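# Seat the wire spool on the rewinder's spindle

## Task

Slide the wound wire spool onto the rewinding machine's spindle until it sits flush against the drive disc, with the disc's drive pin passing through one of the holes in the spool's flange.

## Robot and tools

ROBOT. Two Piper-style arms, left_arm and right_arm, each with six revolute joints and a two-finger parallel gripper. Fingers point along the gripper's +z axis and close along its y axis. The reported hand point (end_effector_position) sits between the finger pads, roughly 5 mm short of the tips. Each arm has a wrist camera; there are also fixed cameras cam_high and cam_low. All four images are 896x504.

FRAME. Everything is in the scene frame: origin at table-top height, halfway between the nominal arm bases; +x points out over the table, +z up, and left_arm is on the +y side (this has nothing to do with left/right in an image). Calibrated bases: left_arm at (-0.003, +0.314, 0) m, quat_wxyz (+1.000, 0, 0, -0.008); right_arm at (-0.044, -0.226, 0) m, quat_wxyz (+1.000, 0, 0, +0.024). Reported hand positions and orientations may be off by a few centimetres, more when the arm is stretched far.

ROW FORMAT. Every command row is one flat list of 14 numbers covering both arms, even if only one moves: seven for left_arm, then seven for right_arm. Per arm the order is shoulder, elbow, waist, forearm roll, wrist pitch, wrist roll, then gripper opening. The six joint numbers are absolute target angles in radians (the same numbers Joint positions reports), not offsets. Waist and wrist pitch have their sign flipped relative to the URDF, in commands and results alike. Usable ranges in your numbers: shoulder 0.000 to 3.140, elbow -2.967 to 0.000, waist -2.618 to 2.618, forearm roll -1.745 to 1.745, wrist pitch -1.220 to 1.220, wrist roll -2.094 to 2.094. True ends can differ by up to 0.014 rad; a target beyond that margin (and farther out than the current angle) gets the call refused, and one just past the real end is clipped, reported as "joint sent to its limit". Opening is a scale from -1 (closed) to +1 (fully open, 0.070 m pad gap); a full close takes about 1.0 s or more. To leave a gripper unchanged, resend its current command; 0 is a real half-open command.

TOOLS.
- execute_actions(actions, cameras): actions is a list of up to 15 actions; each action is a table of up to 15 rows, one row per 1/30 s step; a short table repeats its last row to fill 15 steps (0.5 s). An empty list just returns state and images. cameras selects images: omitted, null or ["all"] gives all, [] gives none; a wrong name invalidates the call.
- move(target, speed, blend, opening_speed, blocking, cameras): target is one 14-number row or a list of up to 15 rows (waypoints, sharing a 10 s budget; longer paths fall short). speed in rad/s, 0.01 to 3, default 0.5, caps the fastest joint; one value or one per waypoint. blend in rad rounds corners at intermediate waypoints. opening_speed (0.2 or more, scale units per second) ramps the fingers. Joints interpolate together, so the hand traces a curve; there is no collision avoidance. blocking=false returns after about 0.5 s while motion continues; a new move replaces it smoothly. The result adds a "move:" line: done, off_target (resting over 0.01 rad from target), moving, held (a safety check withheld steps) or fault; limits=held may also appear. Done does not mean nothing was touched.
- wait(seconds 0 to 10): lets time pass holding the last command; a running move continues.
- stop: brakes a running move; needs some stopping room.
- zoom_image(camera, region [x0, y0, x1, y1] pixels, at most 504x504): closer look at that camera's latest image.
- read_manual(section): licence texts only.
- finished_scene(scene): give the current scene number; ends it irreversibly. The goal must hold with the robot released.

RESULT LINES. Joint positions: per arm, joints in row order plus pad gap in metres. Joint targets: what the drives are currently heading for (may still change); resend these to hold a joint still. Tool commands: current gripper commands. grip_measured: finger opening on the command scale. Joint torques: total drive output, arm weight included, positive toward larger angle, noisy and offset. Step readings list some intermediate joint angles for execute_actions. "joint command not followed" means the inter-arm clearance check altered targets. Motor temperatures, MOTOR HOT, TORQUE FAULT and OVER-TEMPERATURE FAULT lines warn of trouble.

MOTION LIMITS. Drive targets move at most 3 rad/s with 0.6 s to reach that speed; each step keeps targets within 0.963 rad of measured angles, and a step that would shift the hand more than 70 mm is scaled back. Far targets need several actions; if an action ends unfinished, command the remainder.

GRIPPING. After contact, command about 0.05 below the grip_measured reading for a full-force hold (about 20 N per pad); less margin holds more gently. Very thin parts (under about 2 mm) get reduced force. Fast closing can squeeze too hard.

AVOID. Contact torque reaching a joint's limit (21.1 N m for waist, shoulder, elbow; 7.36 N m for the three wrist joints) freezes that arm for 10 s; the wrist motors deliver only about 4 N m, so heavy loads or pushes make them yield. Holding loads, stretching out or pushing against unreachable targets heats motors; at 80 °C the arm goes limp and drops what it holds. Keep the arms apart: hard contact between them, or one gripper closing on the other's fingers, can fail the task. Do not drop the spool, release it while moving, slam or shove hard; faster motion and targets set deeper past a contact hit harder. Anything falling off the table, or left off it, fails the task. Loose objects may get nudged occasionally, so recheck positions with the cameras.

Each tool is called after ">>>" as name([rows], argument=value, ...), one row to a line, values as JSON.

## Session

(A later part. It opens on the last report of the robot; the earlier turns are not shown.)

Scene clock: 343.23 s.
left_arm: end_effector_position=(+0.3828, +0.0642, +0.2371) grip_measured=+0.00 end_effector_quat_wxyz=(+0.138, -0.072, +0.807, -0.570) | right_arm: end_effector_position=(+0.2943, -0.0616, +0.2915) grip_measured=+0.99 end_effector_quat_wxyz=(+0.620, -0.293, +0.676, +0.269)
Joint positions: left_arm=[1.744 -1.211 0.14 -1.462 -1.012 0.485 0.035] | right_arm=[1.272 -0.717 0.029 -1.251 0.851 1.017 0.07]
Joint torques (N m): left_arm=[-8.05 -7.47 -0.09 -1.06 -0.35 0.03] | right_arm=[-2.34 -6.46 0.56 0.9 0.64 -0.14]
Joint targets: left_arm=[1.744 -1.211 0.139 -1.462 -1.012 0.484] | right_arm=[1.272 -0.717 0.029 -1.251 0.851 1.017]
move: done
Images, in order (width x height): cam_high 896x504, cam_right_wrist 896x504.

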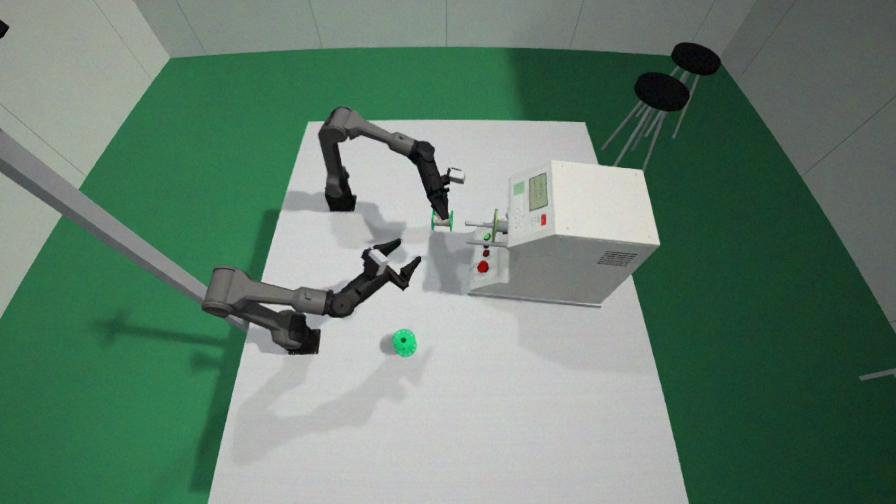

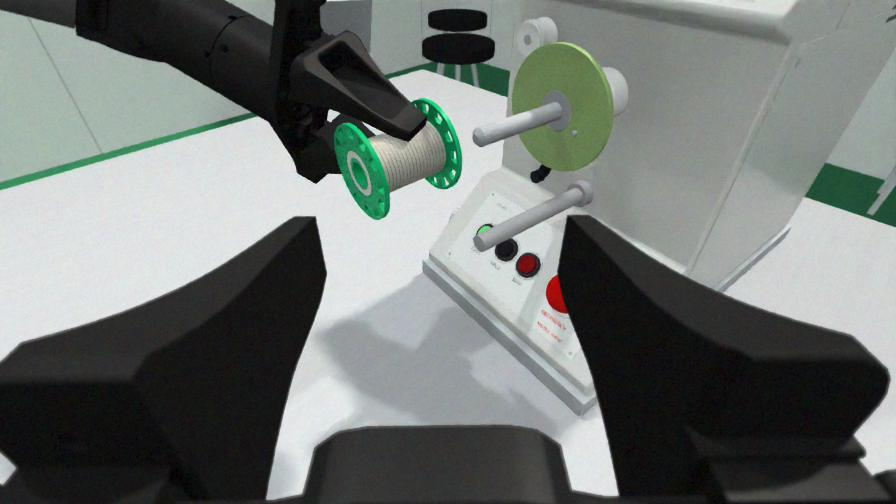

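>>> move(target=[1.816, -1.292, 0.138, -1.455, -1.014, 0.473, -0.10, 1.272, -0.717, 0.029, -1.251, 0.851, 1.017, 1.0], speed=0.2, cameras=["cam_right_wrist", "cam_left_wrist"])

>>> zoom_image(camera="cam_right_wrist", region=[345, 40, 625, 220])

Scene clock: 361.37 s.
left_arm: end_effector_position=(+0.4025, +0.0611, +0.2320) grip_measured=+0.00 end_effector_quat_wxyz=(+0.137, -0.071, +0.807, -0.570) | right_arm: end_effector_position=(+0.2943, -0.0616, +0.2915) grip_measured=+0.99 end_effector_quat_wxyz=(+0.620, -0.293, +0.676, +0.269)
Joint positions: left_arm=[1.817 -1.293 0.14 -1.455 -1.014 0.473 0.035] | right_arm=[1.272 -0.717 0.029 -1.251 0.851 1.017 0.07]
Joint torques (N m): left_arm=[-9.17 -7.13 -0.24 -1.06 -0.34 -0.01] | right_arm=[-1.42 -4.6 0.04 0.75 0.75 -0.11]
Joint targets: left_arm=[1.816 -1.292 0.138 -1.455 -1.014 0.473] | right_arm=[1.272 -0.717 0.029 -1.251 0.851 1.017]
move: done
Images, in order (width x height): cam_left_wrist 896x504, cam_right_wrist 896x504.

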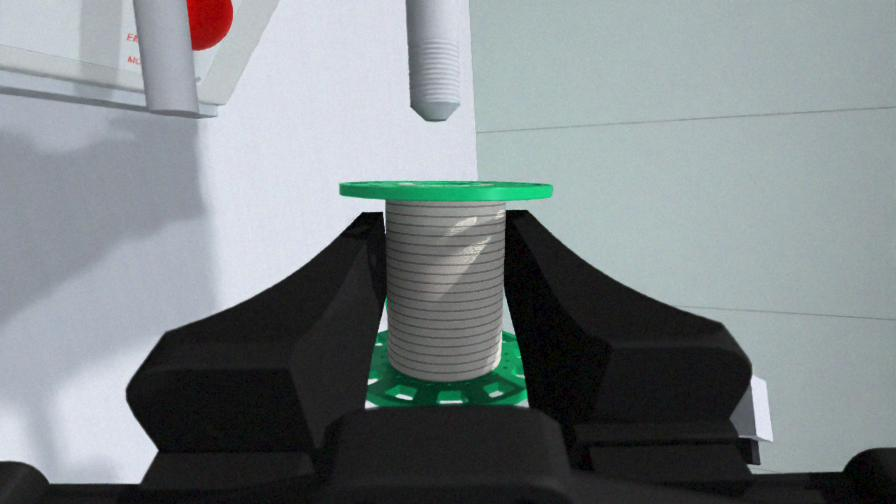

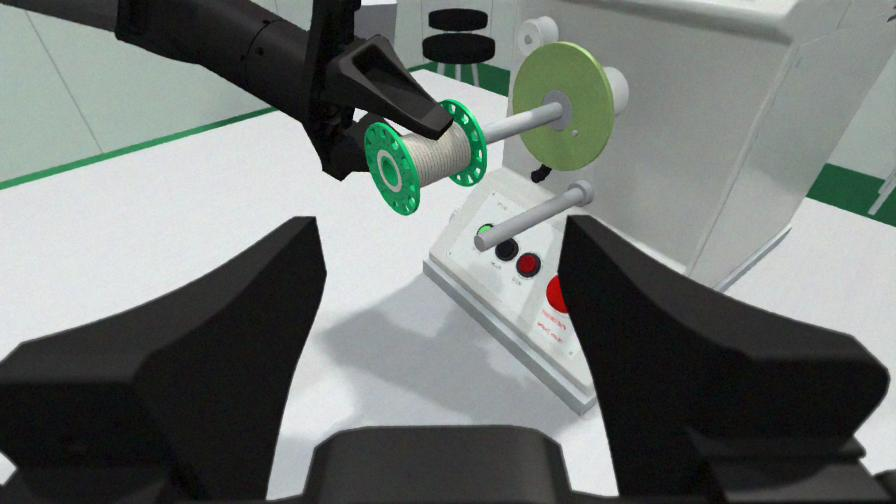

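Scaled by 1.800 (camera's finer frame: 1280x720).

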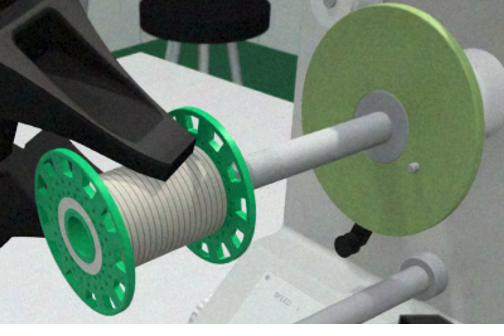

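>>> execute_actions(actions=[], cameras=["cam_left_wrist", "cam_right_wrist"])

Scene clock: 367.43 s.
left_arm: end_effector_position=(+0.4025, +0.0615, +0.2321) grip_measured=+0.00 end_effector_quat_wxyz=(+0.137, -0.072, +0.807, -0.570) | right_arm: end_effector_position=(+0.2943, -0.0616, +0.2915) grip_measured=+0.99 end_effector_quat_wxyz=(+0.620, -0.293, +0.676, +0.269)
Joint names: [shoulder, elbow, waist, forearm roll, wrist pitch, wrist roll]
Joint positions: left_arm=[1.816 -1.292 0.139 -1.455 -1.014 0.473 0.035] | right_arm=[1.272 -0.717 0.029 -1.251 0.851 1.017 0.07]
Joint torques (N m): left_arm=[-9.76 -6.62 -0.22 -1.16 -0.29 0.31] | right_arm=[-1.38 -4.6 0.11 0.77 0.71 -0.09]
Motor temperatures (°C): left_arm=[33 32 34 36 33 29] | right_arm=[38 33 29 34 38 28]
Joint targets: left_arm=[1.816 -1.292 0.138 -1.455 -1.014 0.473] | right_arm=[1.272 -0.717 0.029 -1.251 0.851 1.017]
Tool commands: left_gripper/opening=-0.1 right_gripper/opening=+1.0
Images, in order (width x height): cam_left_wrist 896x504, cam_right_wrist 896x504.

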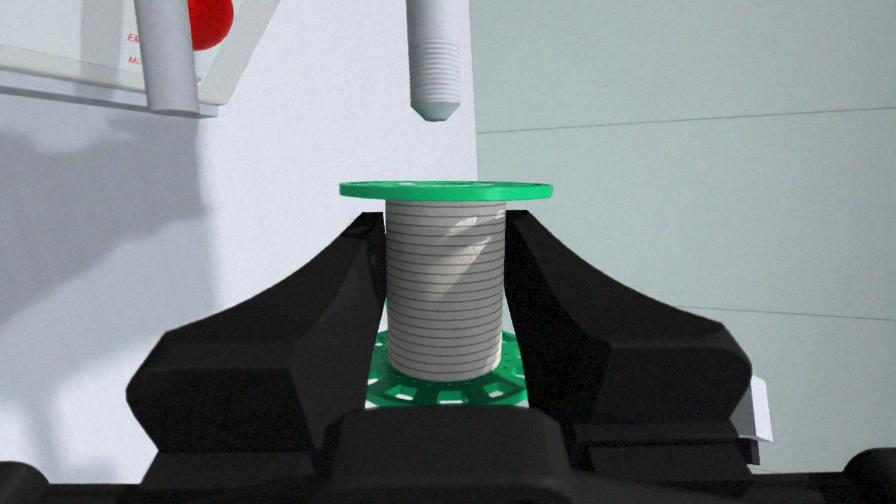

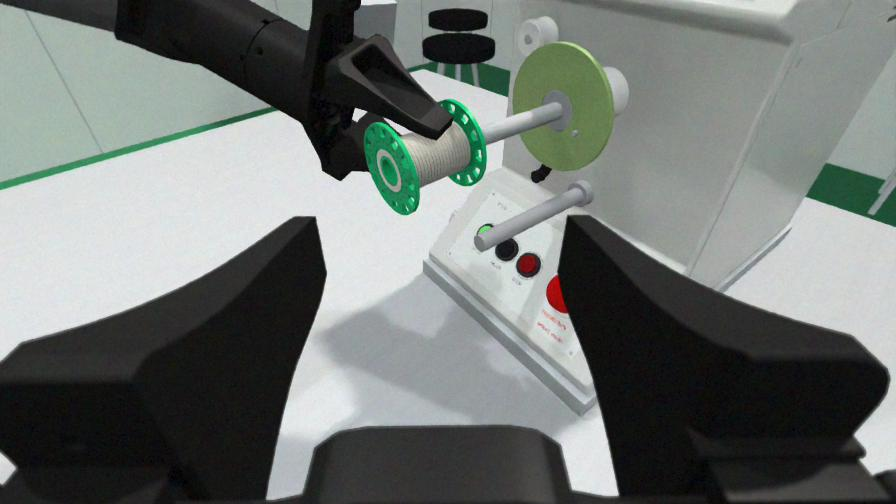

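>>> zoom_image(camera="cam_right_wrist", region=[350, 70, 590, 220])

>>> zoom_image(camera="cam_left_wrist", region=[320, 0, 570, 220])

Scaled by 2.100 (camera's finer frame: 1280x720).

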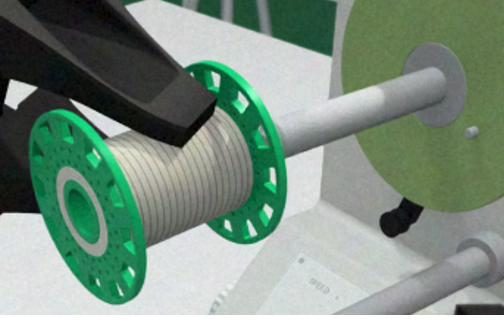

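Scaled by 2.016 (camera's finer frame: 1280x720).

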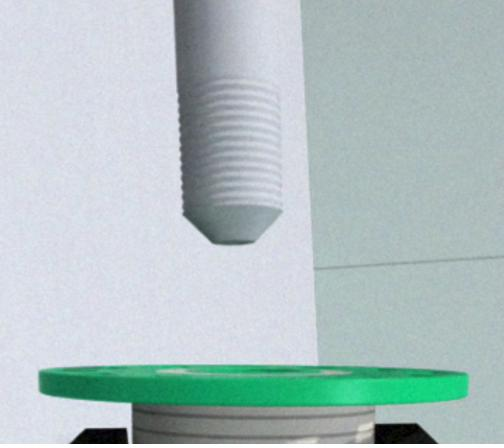

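>>> move([
  [1.819,-1.285,0.138,-1.461,-1.013,0.484,-0.1,1.272,-0.717,0.029,-1.251,0.851,1.017,1.0],
  [1.859,-1.345,0.137,-1.448,-1.016,0.461,-0.1,1.272,-0.717,0.029,-1.251,0.851,1.017,1.0],
], speed=0.12, cameras=["cam_left_wrist", "cam_right_wrist"])

>>> zoom_image(camera="cam_right_wrist", region=[350, 70, 590, 220])

>>> zoom_image(camera="cam_left_wrist", region=[320, 0, 570, 220])

Scene clock: 406.07 s.
left_arm: end_effector_position=(+0.4148, +0.0603, +0.2297) grip_measured=+0.00 end_effector_quat_wxyz=(+0.137, -0.072, +0.807, -0.570) | right_arm: end_effector_position=(+0.2943, -0.0616, +0.2915) grip_measured=+0.99 end_effector_quat_wxyz=(+0.620, -0.293, +0.676, +0.269)
Joint positions: left_arm=[1.859 -1.346 0.137 -1.448 -1.016 0.461 0.035] | right_arm=[1.272 -0.717 0.029 -1.251 0.851 1.017 0.07]
Joint torques (N m): left_arm=[-8.86 -7.59 -0.14 -1.08 -0.33 0.08] | right_arm=[-1.45 -4.6 0.19 0.81 0.67 -0.07]
Joint targets: left_arm=[1.859 -1.345 0.137 -1.448 -1.016 0.461] | right_arm=[1.272 -0.717 0.029 -1.251 0.851 1.017]
move: done

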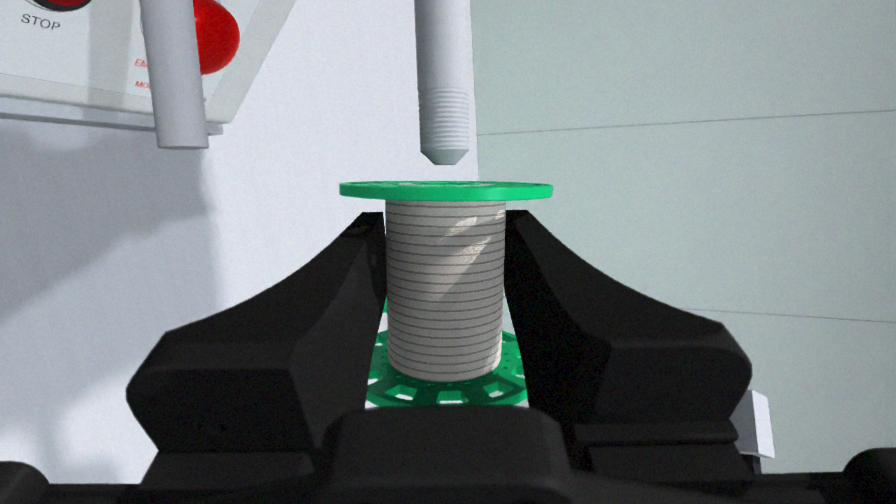

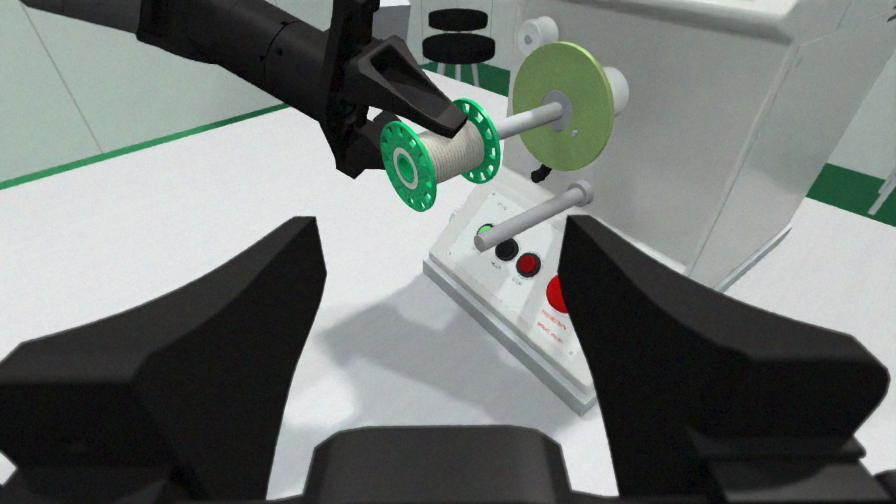

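Scaled by 2.100 (camera's finer frame: 1280x720).

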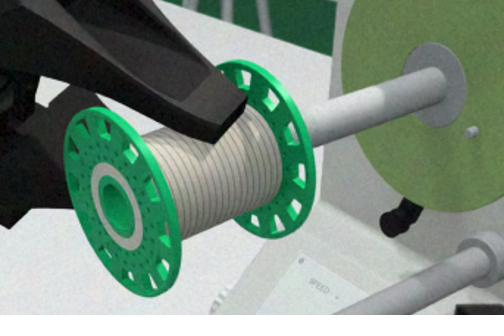

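Scaled by 2.016 (camera's finer frame: 1280x720).

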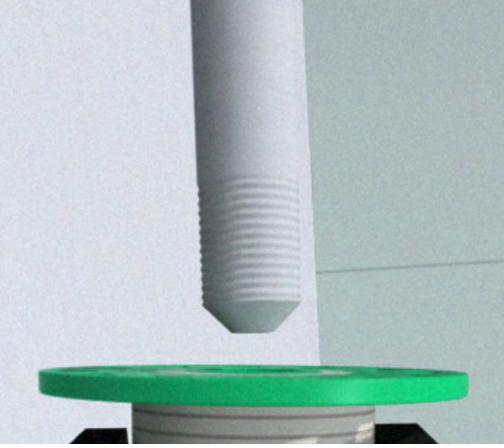

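>>> move(target=[1.919,-1.4346,0.1347,-1.4301,-1.0215,0.4269,-0.1,1.272,-0.717,0.029,-1.251,0.851,1.017,1.0], speed=0.1, cameras=["cam_left_wrist", "cam_right_wrist"])

>>> zoom_image(camera="cam_right_wrist", region=[350, 70, 590, 220])

>>> zoom_image(camera="cam_left_wrist", region=[320, 0, 570, 220])

Scene clock: 415.70 s.
left_arm: end_effector_position=(+0.4315, +0.0585, +0.2300) grip_measured=-0.01 end_effector_quat_wxyz=(+0.137, -0.071, +0.807, -0.570) | right_arm: end_effector_position=(+0.2943, -0.0616, +0.2915) grip_measured=+0.99 end_effector_quat_wxyz=(+0.620, -0.293, +0.676, +0.269)
Joint positions: left_arm=[1.917 -1.434 0.134 -1.429 -1.025 0.427 0.035] | right_arm=[1.272 -0.717 0.029 -1.251 0.851 1.017 0.07]
Joint torques (N m): left_arm=[-5.97 -10.25 1.43 -2.1 1.28 0.19] | right_arm=[-1.46 -4.65 0.25 0.85 0.62 -0.05]
Joint targets: left_arm=[1.919 -1.435 0.135 -1.430 -1.021 0.427] | right_arm=[1.272 -0.717 0.029 -1.251 0.851 1.017]
move: done

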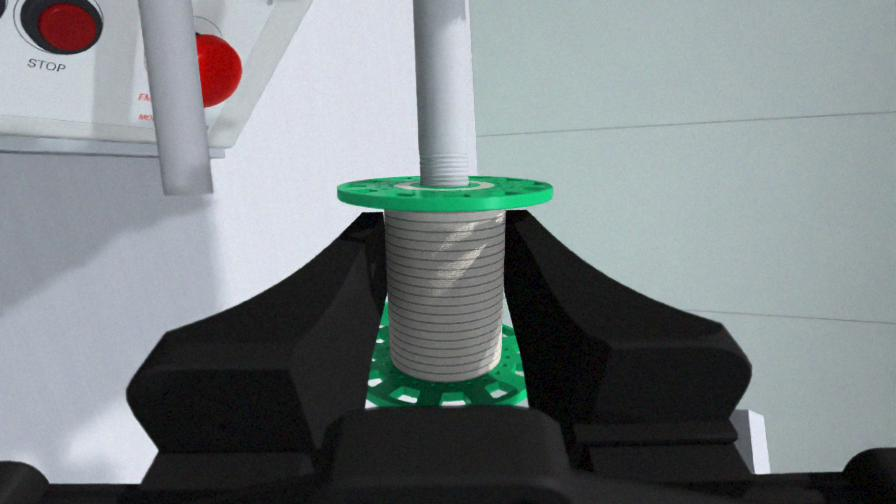

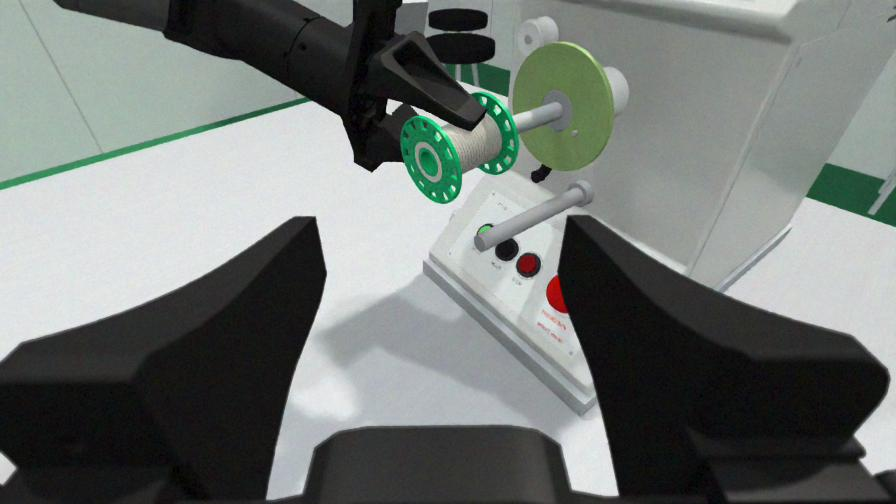

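Scaled by 2.100 (camera's finer frame: 1280x720).

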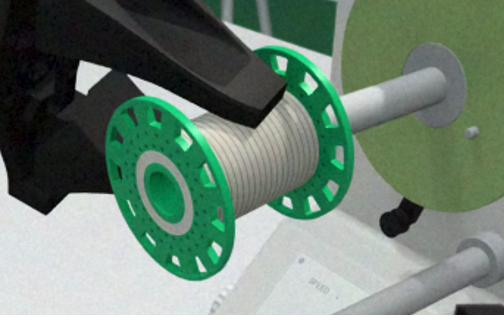

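Scaled by 2.016 (camera's finer frame: 1280x720).

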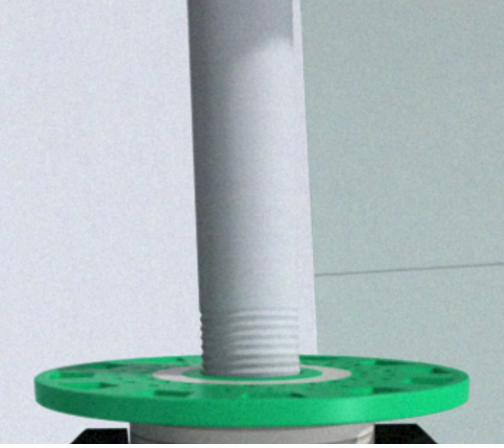

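>>> move(target=[1.9145,-1.4313,0.1283,-1.4272,-1.0274,0.4263,-0.1,1.272,-0.717,0.029,-1.251,0.851,1.017,1.0], speed=0.05, cameras=["cam_left_wrist", "cam_right_wrist"])

>>> zoom_image(camera="cam_right_wrist", region=[350, 70, 590, 220])

>>> zoom_image(camera="cam_left_wrist", region=[320, 0, 570, 220])

Scene clock: 433.33 s.
left_arm: end_effector_position=(+0.4324, +0.0590, +0.2293) grip_measured=-0.01 end_effector_quat_wxyz=(+0.137, -0.073, +0.807, -0.570) | right_arm: end_effector_position=(+0.2943, -0.0616, +0.2915) grip_measured=+0.99 end_effector_quat_wxyz=(+0.620, -0.293, +0.676, +0.269)
Joint positions: left_arm=[1.919 -1.434 0.133 -1.43 -1.023 0.427 0.035] | right_arm=[1.272 -0.717 0.029 -1.251 0.851 1.017 0.07]
Joint torques (N m): left_arm=[-6.49 -3.53 -6.11 0.06 1.27 -0.24] | right_arm=[-1.47 -4.72 0.55 0.9 0.53 -0.04]
Motor temperatures (°C): left_arm=[33 32 34 39 46 29] | right_arm=[37 32 29 34 37 28]
Joint targets: left_arm=[1.914 -1.431 0.128 -1.427 -1.027 0.426] | right_arm=[1.272 -0.717 0.029 -1.251 0.851 1.017]
move: done

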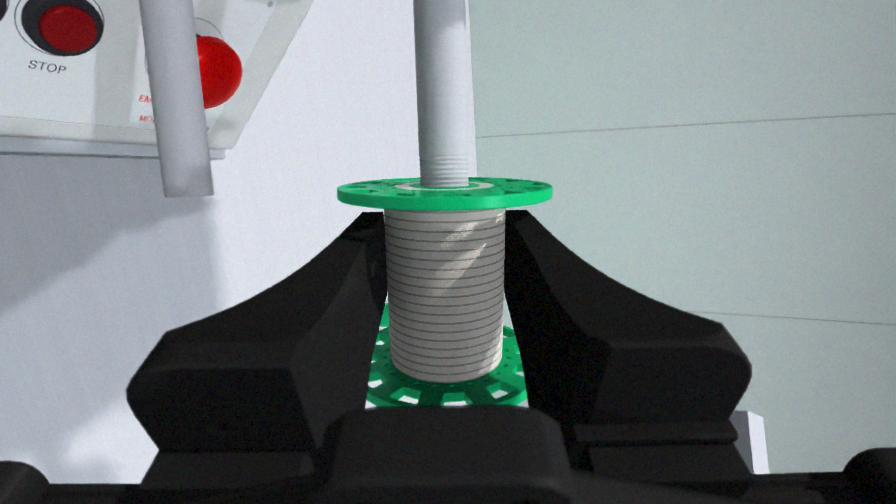

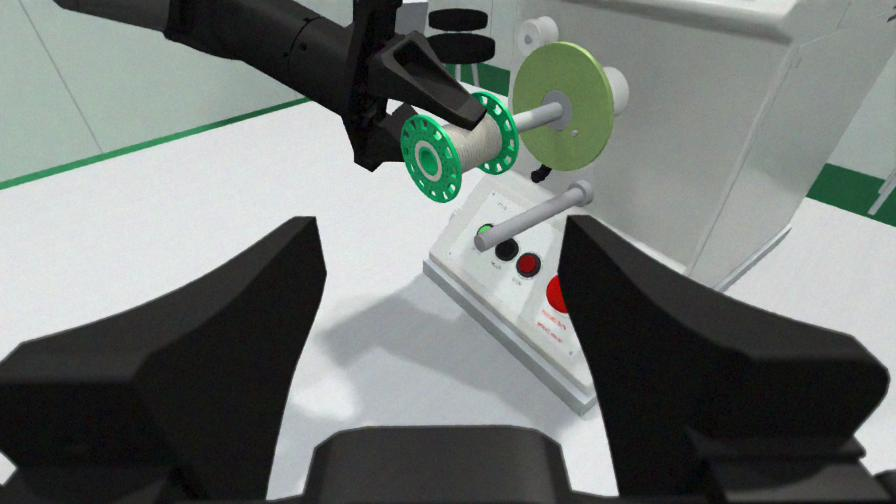

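Scaled by 2.100 (camera's finer frame: 1280x720).

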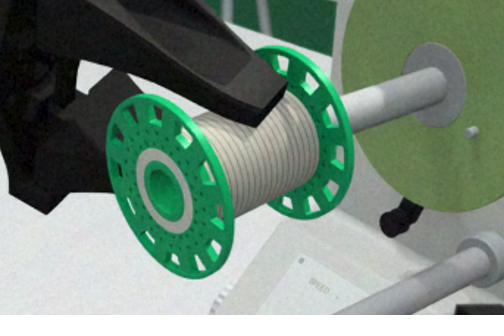

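Scaled by 2.016 (camera's finer frame: 1280x720).

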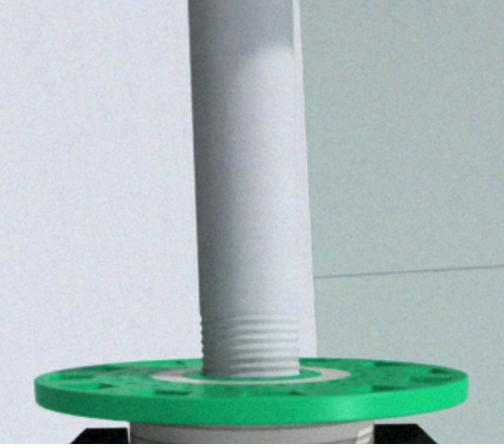

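>>> zoom_image(camera="cam_right_wrist", region=[395, 105, 475, 210])

>>> zoom_image(camera="cam_left_wrist", region=[380, 140, 510, 215])

Scaled by 4.800 (camera's finer frame: 1280x720).

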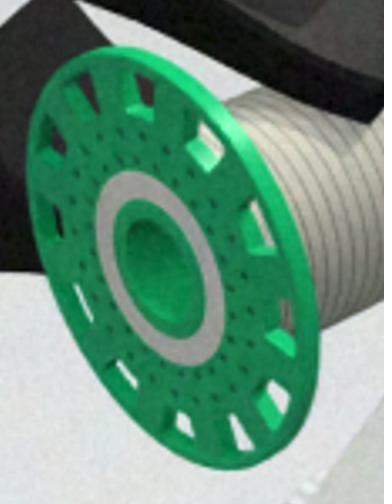

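Scaled by 3.877 (camera's finer frame: 1280x720).

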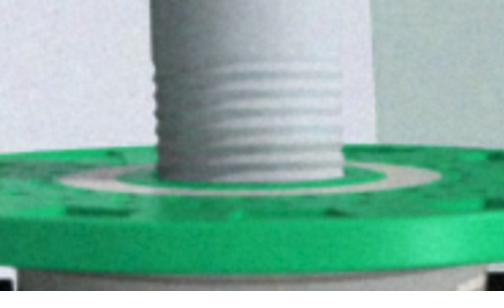

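>>> move(target=[1.9173,-1.4334,0.1323,-1.4290,-1.0237,0.4267,-0.1,1.272,-0.717,0.029,-1.251,0.851,1.017,1.0], speed=0.05, cameras=[])

>>> move(target=[1.9173,-1.4334,0.1323,-1.4290,-1.0237,0.4267,-0.03,1.272,-0.717,0.029,-1.251,0.851,1.017,1.0], speed=0.05, opening_speed=0.2, cameras=["cam_left_wrist"])

>>> zoom_image(camera="cam_left_wrist", region=[320, 0, 570, 220])

Scene clock: 453.23 s.
left_arm: end_effector_position=(+0.4327, +0.0604, +0.2301) grip_measured=-0.01 end_effector_quat_wxyz=(+0.139, -0.073, +0.807, -0.570) | right_arm: end_effector_position=(+0.2943, -0.0616, +0.2915) grip_measured=+0.99 end_effector_quat_wxyz=(+0.620, -0.293, +0.676, +0.269)
Joint positions: left_arm=[1.916 -1.433 0.13 -1.429 -1.023 0.427 0.035] | right_arm=[1.272 -0.717 0.029 -1.251 0.851 1.017 0.07]
Joint torques (N m): left_arm=[-6.42 -7.16 -1.93 -0.57 0.66 0.23] | right_arm=[-1.46 -4.74 0.75 0.87 0.57 -0.07]
Motor temperatures (°C): left_arm=[34 32 35 37 40 29] | right_arm=[37 32 29 34 37 28]
Joint targets: left_arm=[1.917 -1.433 0.132 -1.429 -1.024 0.427] | right_arm=[1.272 -0.717 0.029 -1.251 0.851 1.017]
move: done

Scene clock: 453.80 s.
left_arm: end_effector_position=(+0.4328, +0.0604, +0.2297) grip_measured=-0.01 end_effector_quat_wxyz=(+0.138, -0.073, +0.807, -0.570) | right_arm: end_effector_position=(+0.2943, -0.0616, +0.2915) grip_measured=+0.99 end_effector_quat_wxyz=(+0.620, -0.293, +0.676, +0.269)
Joint positions: left_arm=[1.917 -1.433 0.13 -1.429 -1.023 0.427 0.035] | right_arm=[1.272 -0.717 0.029 -1.251 0.851 1.017 0.07]
Joint torques (N m): left_arm=[-6 -6.31 -0.03 -0.36 0.27 0.23] | right_arm=[-1.47 -4.75 0.76 0.86 0.57 -0.07]
Joint targets: left_arm=[1.917 -1.433 0.132 -1.429 -1.024 0.427] | right_arm=[1.272 -0.717 0.029 -1.251 0.851 1.017]
move: done

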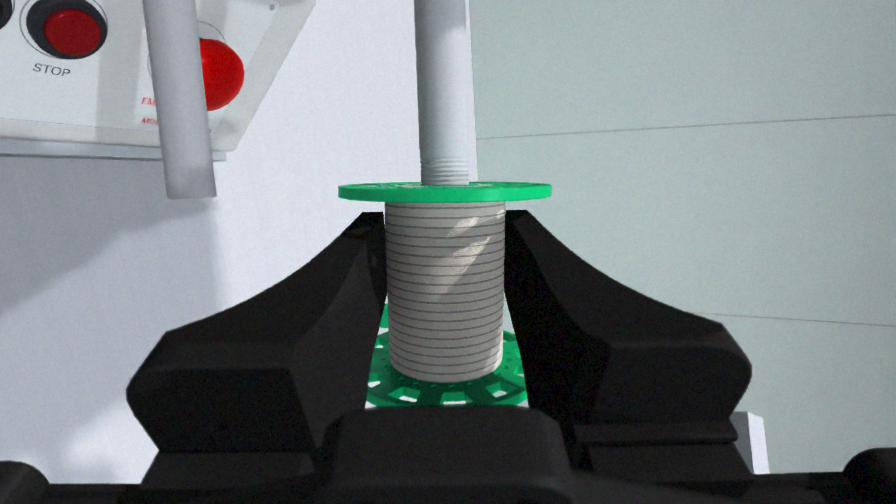

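Scaled by 2.016 (camera's finer frame: 1280x720).

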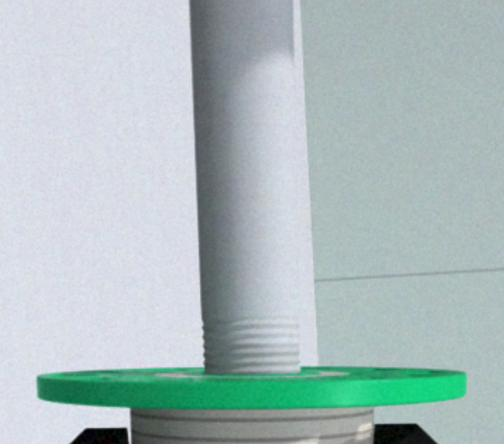

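>>> move(target=[1.9704,-1.5159,0.1306,-1.4108,-1.0296,0.3928,-0.03,1.272,-0.717,0.029,-1.251,0.851,1.017,1.0], speed=0.08, cameras=["cam_left_wrist", "cam_right_wrist"])

>>> zoom_image(camera="cam_left_wrist", region=[320, 0, 570, 220])

Scene clock: 460.23 s.
left_arm: end_effector_position=(+0.4474, +0.0567, +0.2296) grip_measured=-0.01 end_effector_quat_wxyz=(+0.137, -0.072, +0.807, -0.570) | right_arm: end_effector_position=(+0.2943, -0.0616, +0.2915) grip_measured=+0.99 end_effector_quat_wxyz=(+0.620, -0.293, +0.676, +0.269)
Joint positions: left_arm=[1.971 -1.517 0.133 -1.412 -1.028 0.393 0.035] | right_arm=[1.272 -0.717 0.029 -1.251 0.851 1.017 0.07]
Joint torques (N m): left_arm=[-4.7 -5.59 -1.89 -0.25 1.03 0.21] | right_arm=[-1.49 -4.76 0.91 0.85 0.58 -0.08]
Joint targets: left_arm=[1.970 -1.516 0.131 -1.411 -1.030 0.393] | right_arm=[1.272 -0.717 0.029 -1.251 0.851 1.017]
move: done

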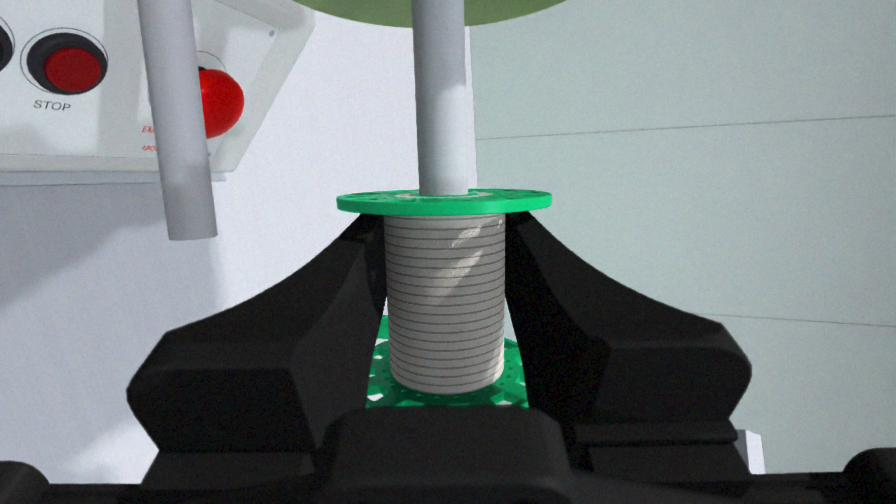

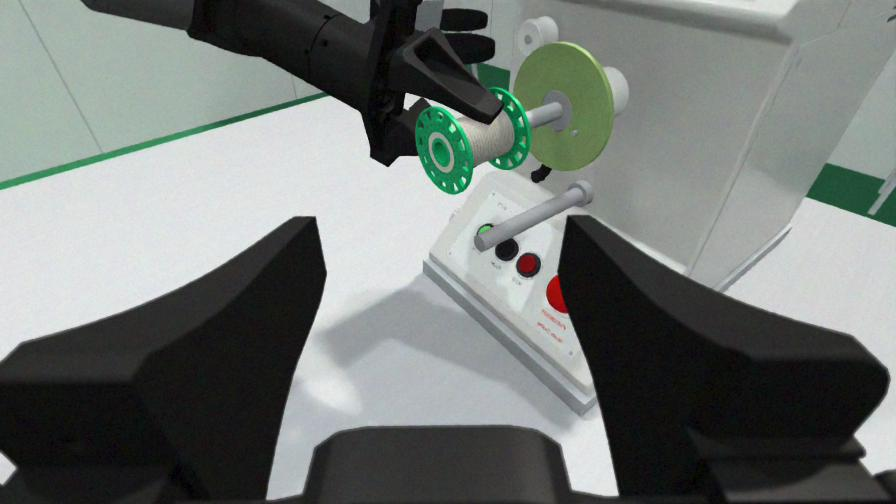

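Scaled by 2.016 (camera's finer frame: 1280x720).

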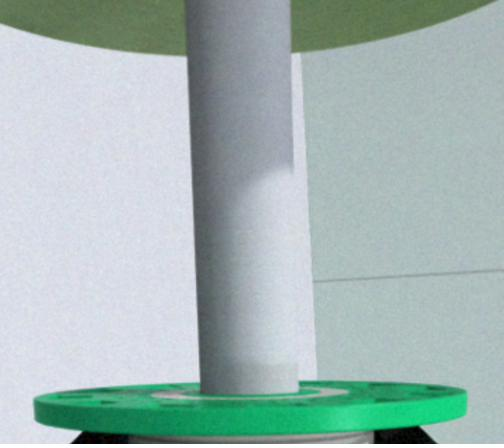

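>>> move(target=[2.0235,-1.6017,0.1299,-1.3913,-1.0363,0.3555,-0.03,1.272,-0.717,0.029,-1.251,0.851,1.017,1.0], speed=0.08, cameras=["cam_left_wrist", "cam_right_wrist"])

>>> zoom_image(camera="cam_left_wrist", region=[320, 0, 570, 220])

Scene clock: 464.73 s.
left_arm: end_effector_position=(+0.4624, +0.0557, +0.2295) grip_measured=-0.01 end_effector_quat_wxyz=(+0.138, -0.072, +0.807, -0.570) | right_arm: end_effector_position=(+0.2943, -0.0616, +0.2915) grip_measured=+0.99 end_effector_quat_wxyz=(+0.620, -0.293, +0.676, +0.269)
Joint positions: left_arm=[2.023 -1.602 0.13 -1.391 -1.036 0.355 0.035] | right_arm=[1.272 -0.717 0.029 -1.251 0.851 1.017 0.07]
Joint torques (N m): left_arm=[-4.61 -5.29 -6.43 0.37 1.56 0.53] | right_arm=[-1.5 -4.8 0.96 0.83 0.6 -0.1]
Joint targets: left_arm=[2.024 -1.602 0.130 -1.391 -1.036 0.355] | right_arm=[1.272 -0.717 0.029 -1.251 0.851 1.017]
move: done

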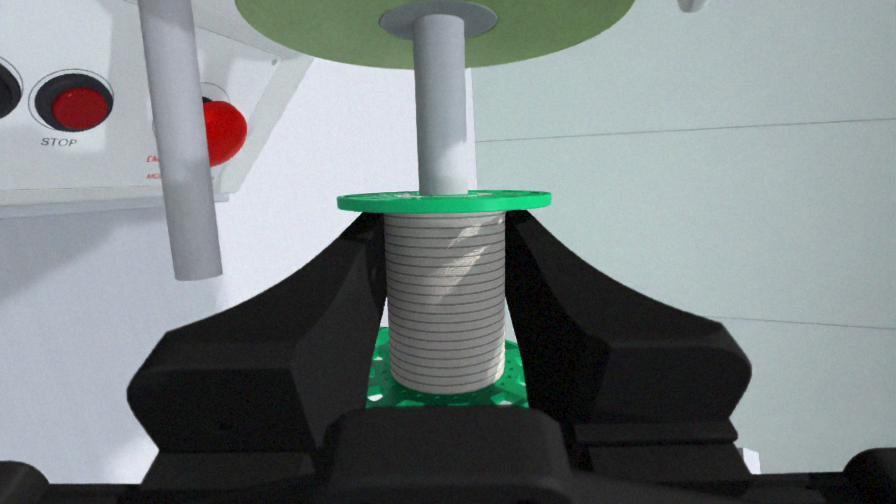

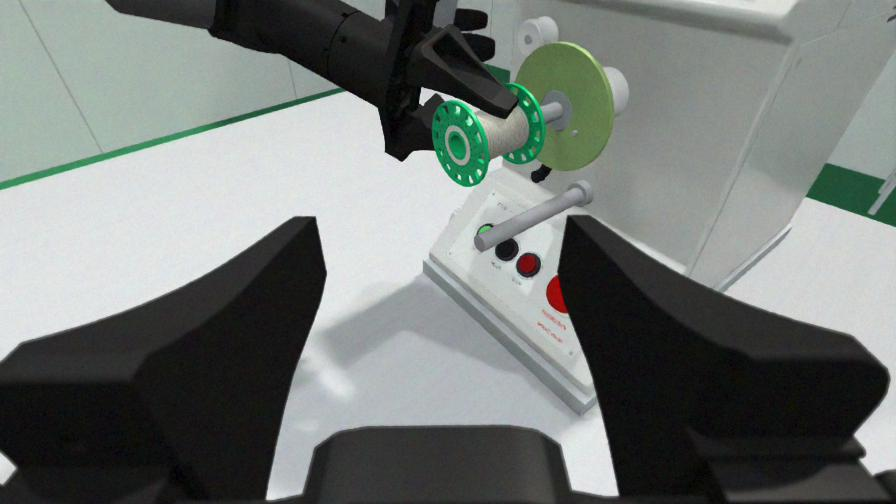

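Scaled by 2.016 (camera's finer frame: 1280x720).

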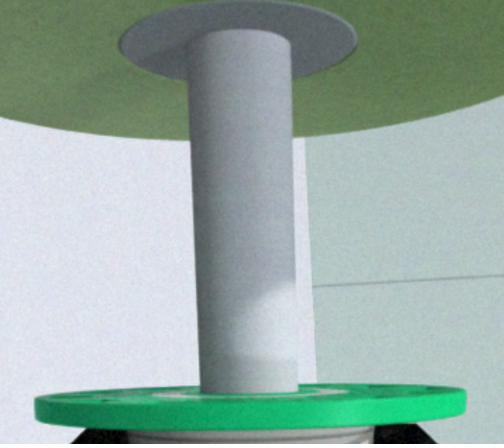

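>>> zoom_image(camera="cam_right_wrist", region=[400, 30, 640, 210])

Scaled by 2.100 (camera's finer frame: 1280x720).

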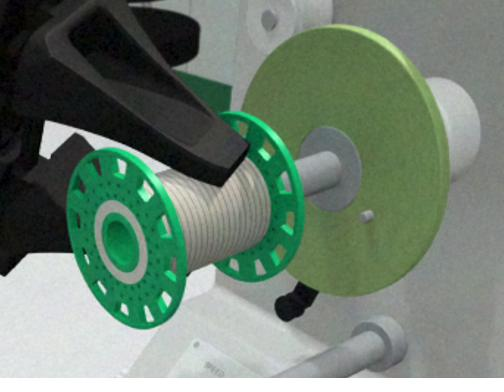

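>>> move(target=[2.0793,-1.6943,0.1307,-1.3703,-1.0421,0.3134,-0.03,1.272,-0.717,0.029,-1.251,0.851,1.017,1.0], speed=0.08, cameras=["cam_left_wrist", "cam_right_wrist"])

>>> zoom_image(camera="cam_right_wrist", region=[400, 30, 640, 210])

Scene clock: 482.93 s.
left_arm: end_effector_position=(+0.4777, +0.0536, +0.2294) grip_measured=-0.01 end_effector_quat_wxyz=(+0.138, -0.073, +0.807, -0.570) | right_arm: end_effector_position=(+0.2943, -0.0616, +0.2915) grip_measured=+0.99 end_effector_quat_wxyz=(+0.620, -0.293, +0.676, +0.269)
Joint positions: left_arm=[2.079 -1.695 0.13 -1.371 -1.041 0.314 0.035] | right_arm=[1.272 -0.717 0.029 -1.251 0.851 1.017 0.07]
Joint torques (N m): left_arm=[-4.31 -4.12 -2.28 0.72 0.96 0.67] | right_arm=[-1.53 -4.88 1.16 0.8 0.63 -0.12]
Joint targets: left_arm=[2.079 -1.694 0.131 -1.370 -1.042 0.313] | right_arm=[1.272 -0.717 0.029 -1.251 0.851 1.017]
move: done

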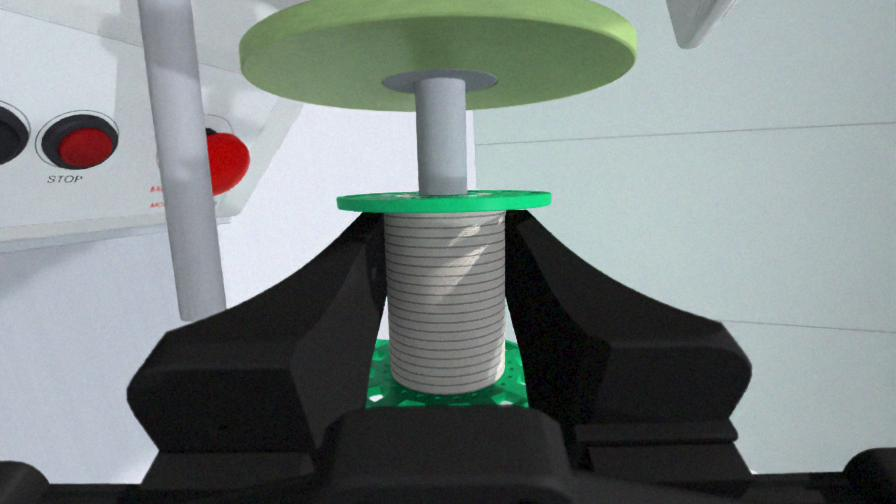

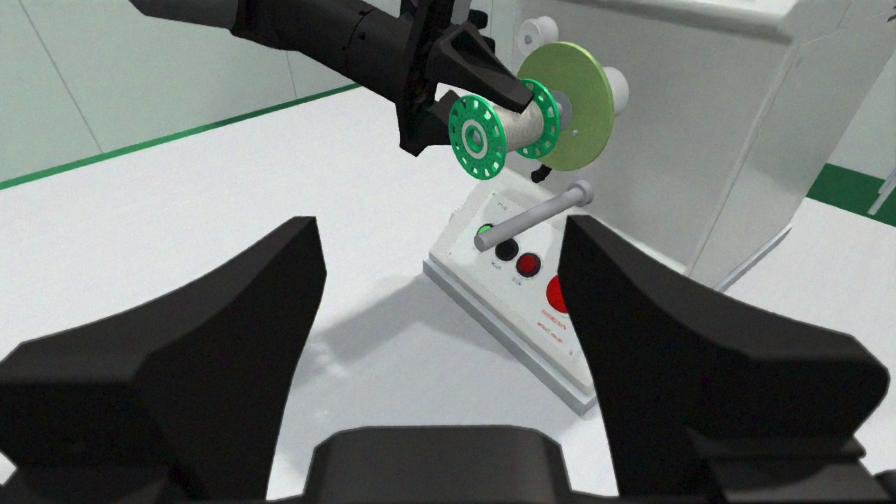

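Scaled by 2.100 (camera's finer frame: 1280x720).

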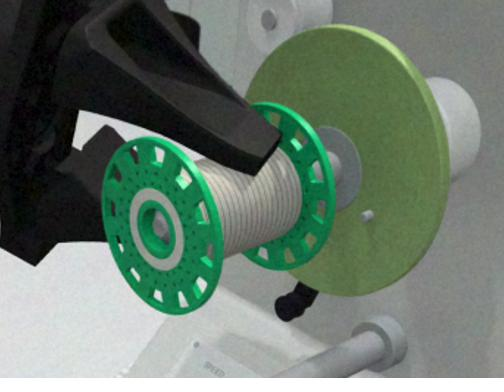

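>>> move(target=[2.1059,-1.7412,0.1304,-1.3596,-1.0455,0.2916,-0.03,1.272,-0.717,0.029,-1.251,0.851,1.017,1.0], speed=0.08, cameras=["cam_left_wrist", "cam_right_wrist"])

>>> zoom_image(camera="cam_right_wrist", region=[440, 30, 640, 180])

Scene clock: 490.30 s.
left_arm: end_effector_position=(+0.4847, +0.0526, +0.2292) grip_measured=-0.01 end_effector_quat_wxyz=(+0.138, -0.073, +0.807, -0.570) | right_arm: end_effector_position=(+0.2943, -0.0616, +0.2915) grip_measured=+0.99 end_effector_quat_wxyz=(+0.620, -0.293, +0.676, +0.269)
Joint positions: left_arm=[2.107 -1.741 0.13 -1.36 -1.045 0.291 0.035] | right_arm=[1.272 -0.717 0.029 -1.251 0.851 1.017 0.07]
Joint torques (N m): left_arm=[-5.22 -4.81 0.63 0.32 0.47 0.63] | right_arm=[-1.51 -4.92 1.26 0.79 0.65 -0.14]
Joint targets: left_arm=[2.106 -1.741 0.130 -1.360 -1.045 0.292] | right_arm=[1.272 -0.717 0.029 -1.251 0.851 1.017]
move: done

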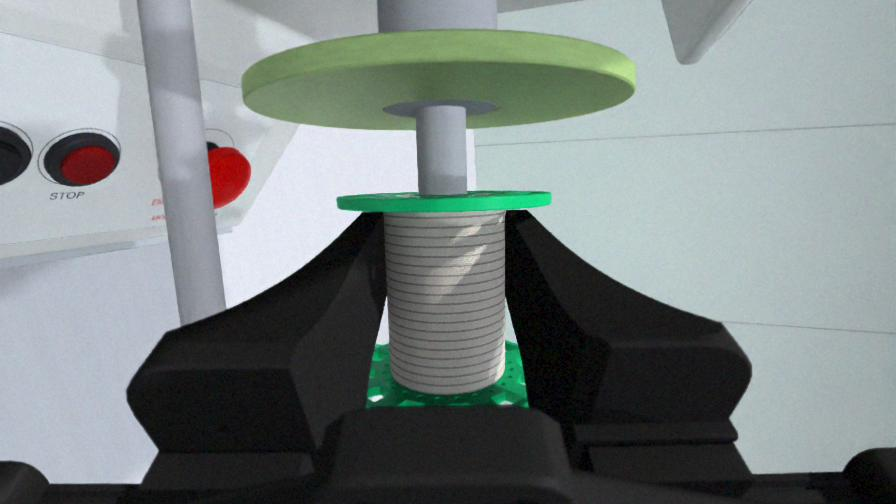

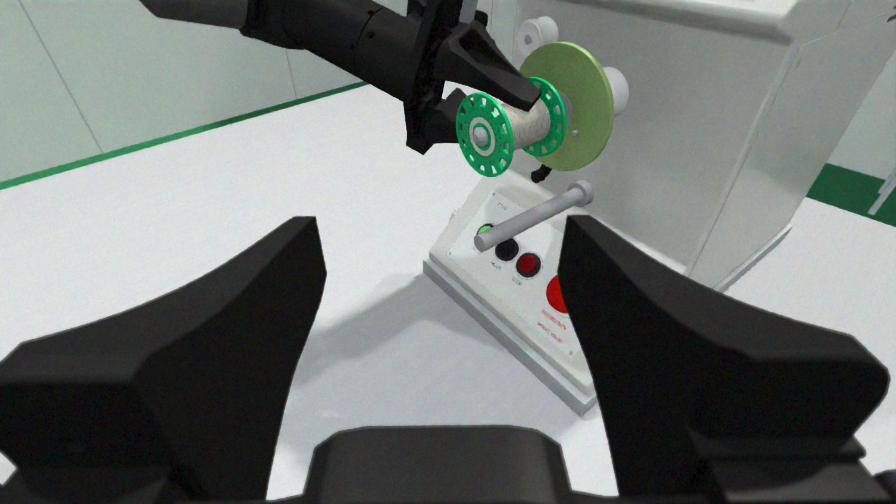

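Scaled by 2.520 (camera's finer frame: 1280x720).

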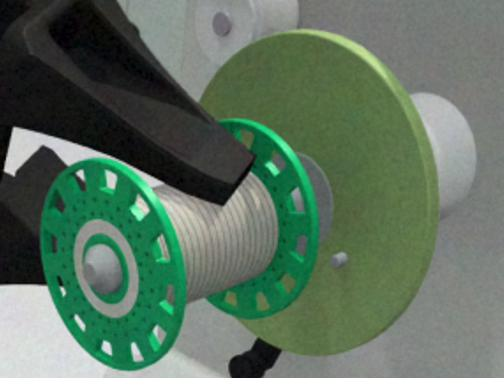

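>>> zoom_image(camera="cam_right_wrist", region=[510, 70, 620, 170])

>>> zoom_image(camera="cam_right_wrist", region=[450, 75, 580, 185])

Scaled by 4.582 (camera's finer frame: 1280x720).

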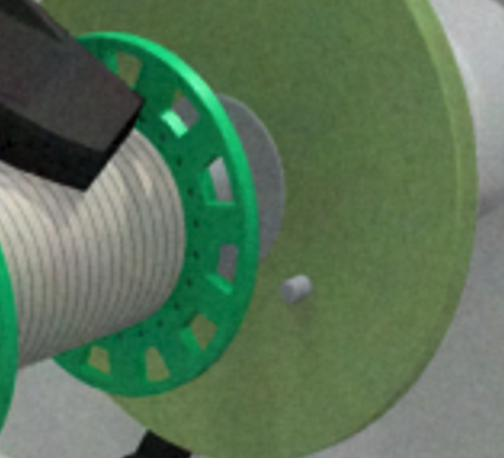

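Scaled by 3.877 (camera's finer frame: 1280x720).

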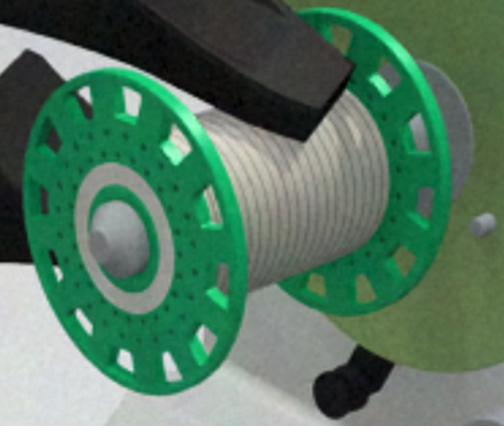

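>>> zoom_image(camera="cam_right_wrist", region=[528, 72, 588, 162])

Scaled by 5.600 (camera's finer frame: 1280x720).

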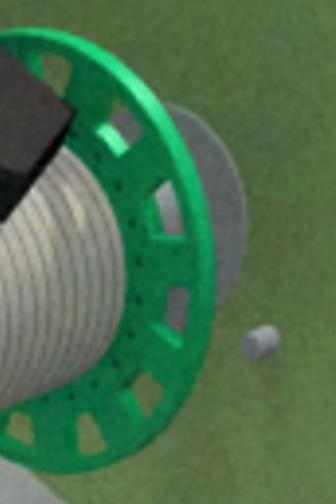

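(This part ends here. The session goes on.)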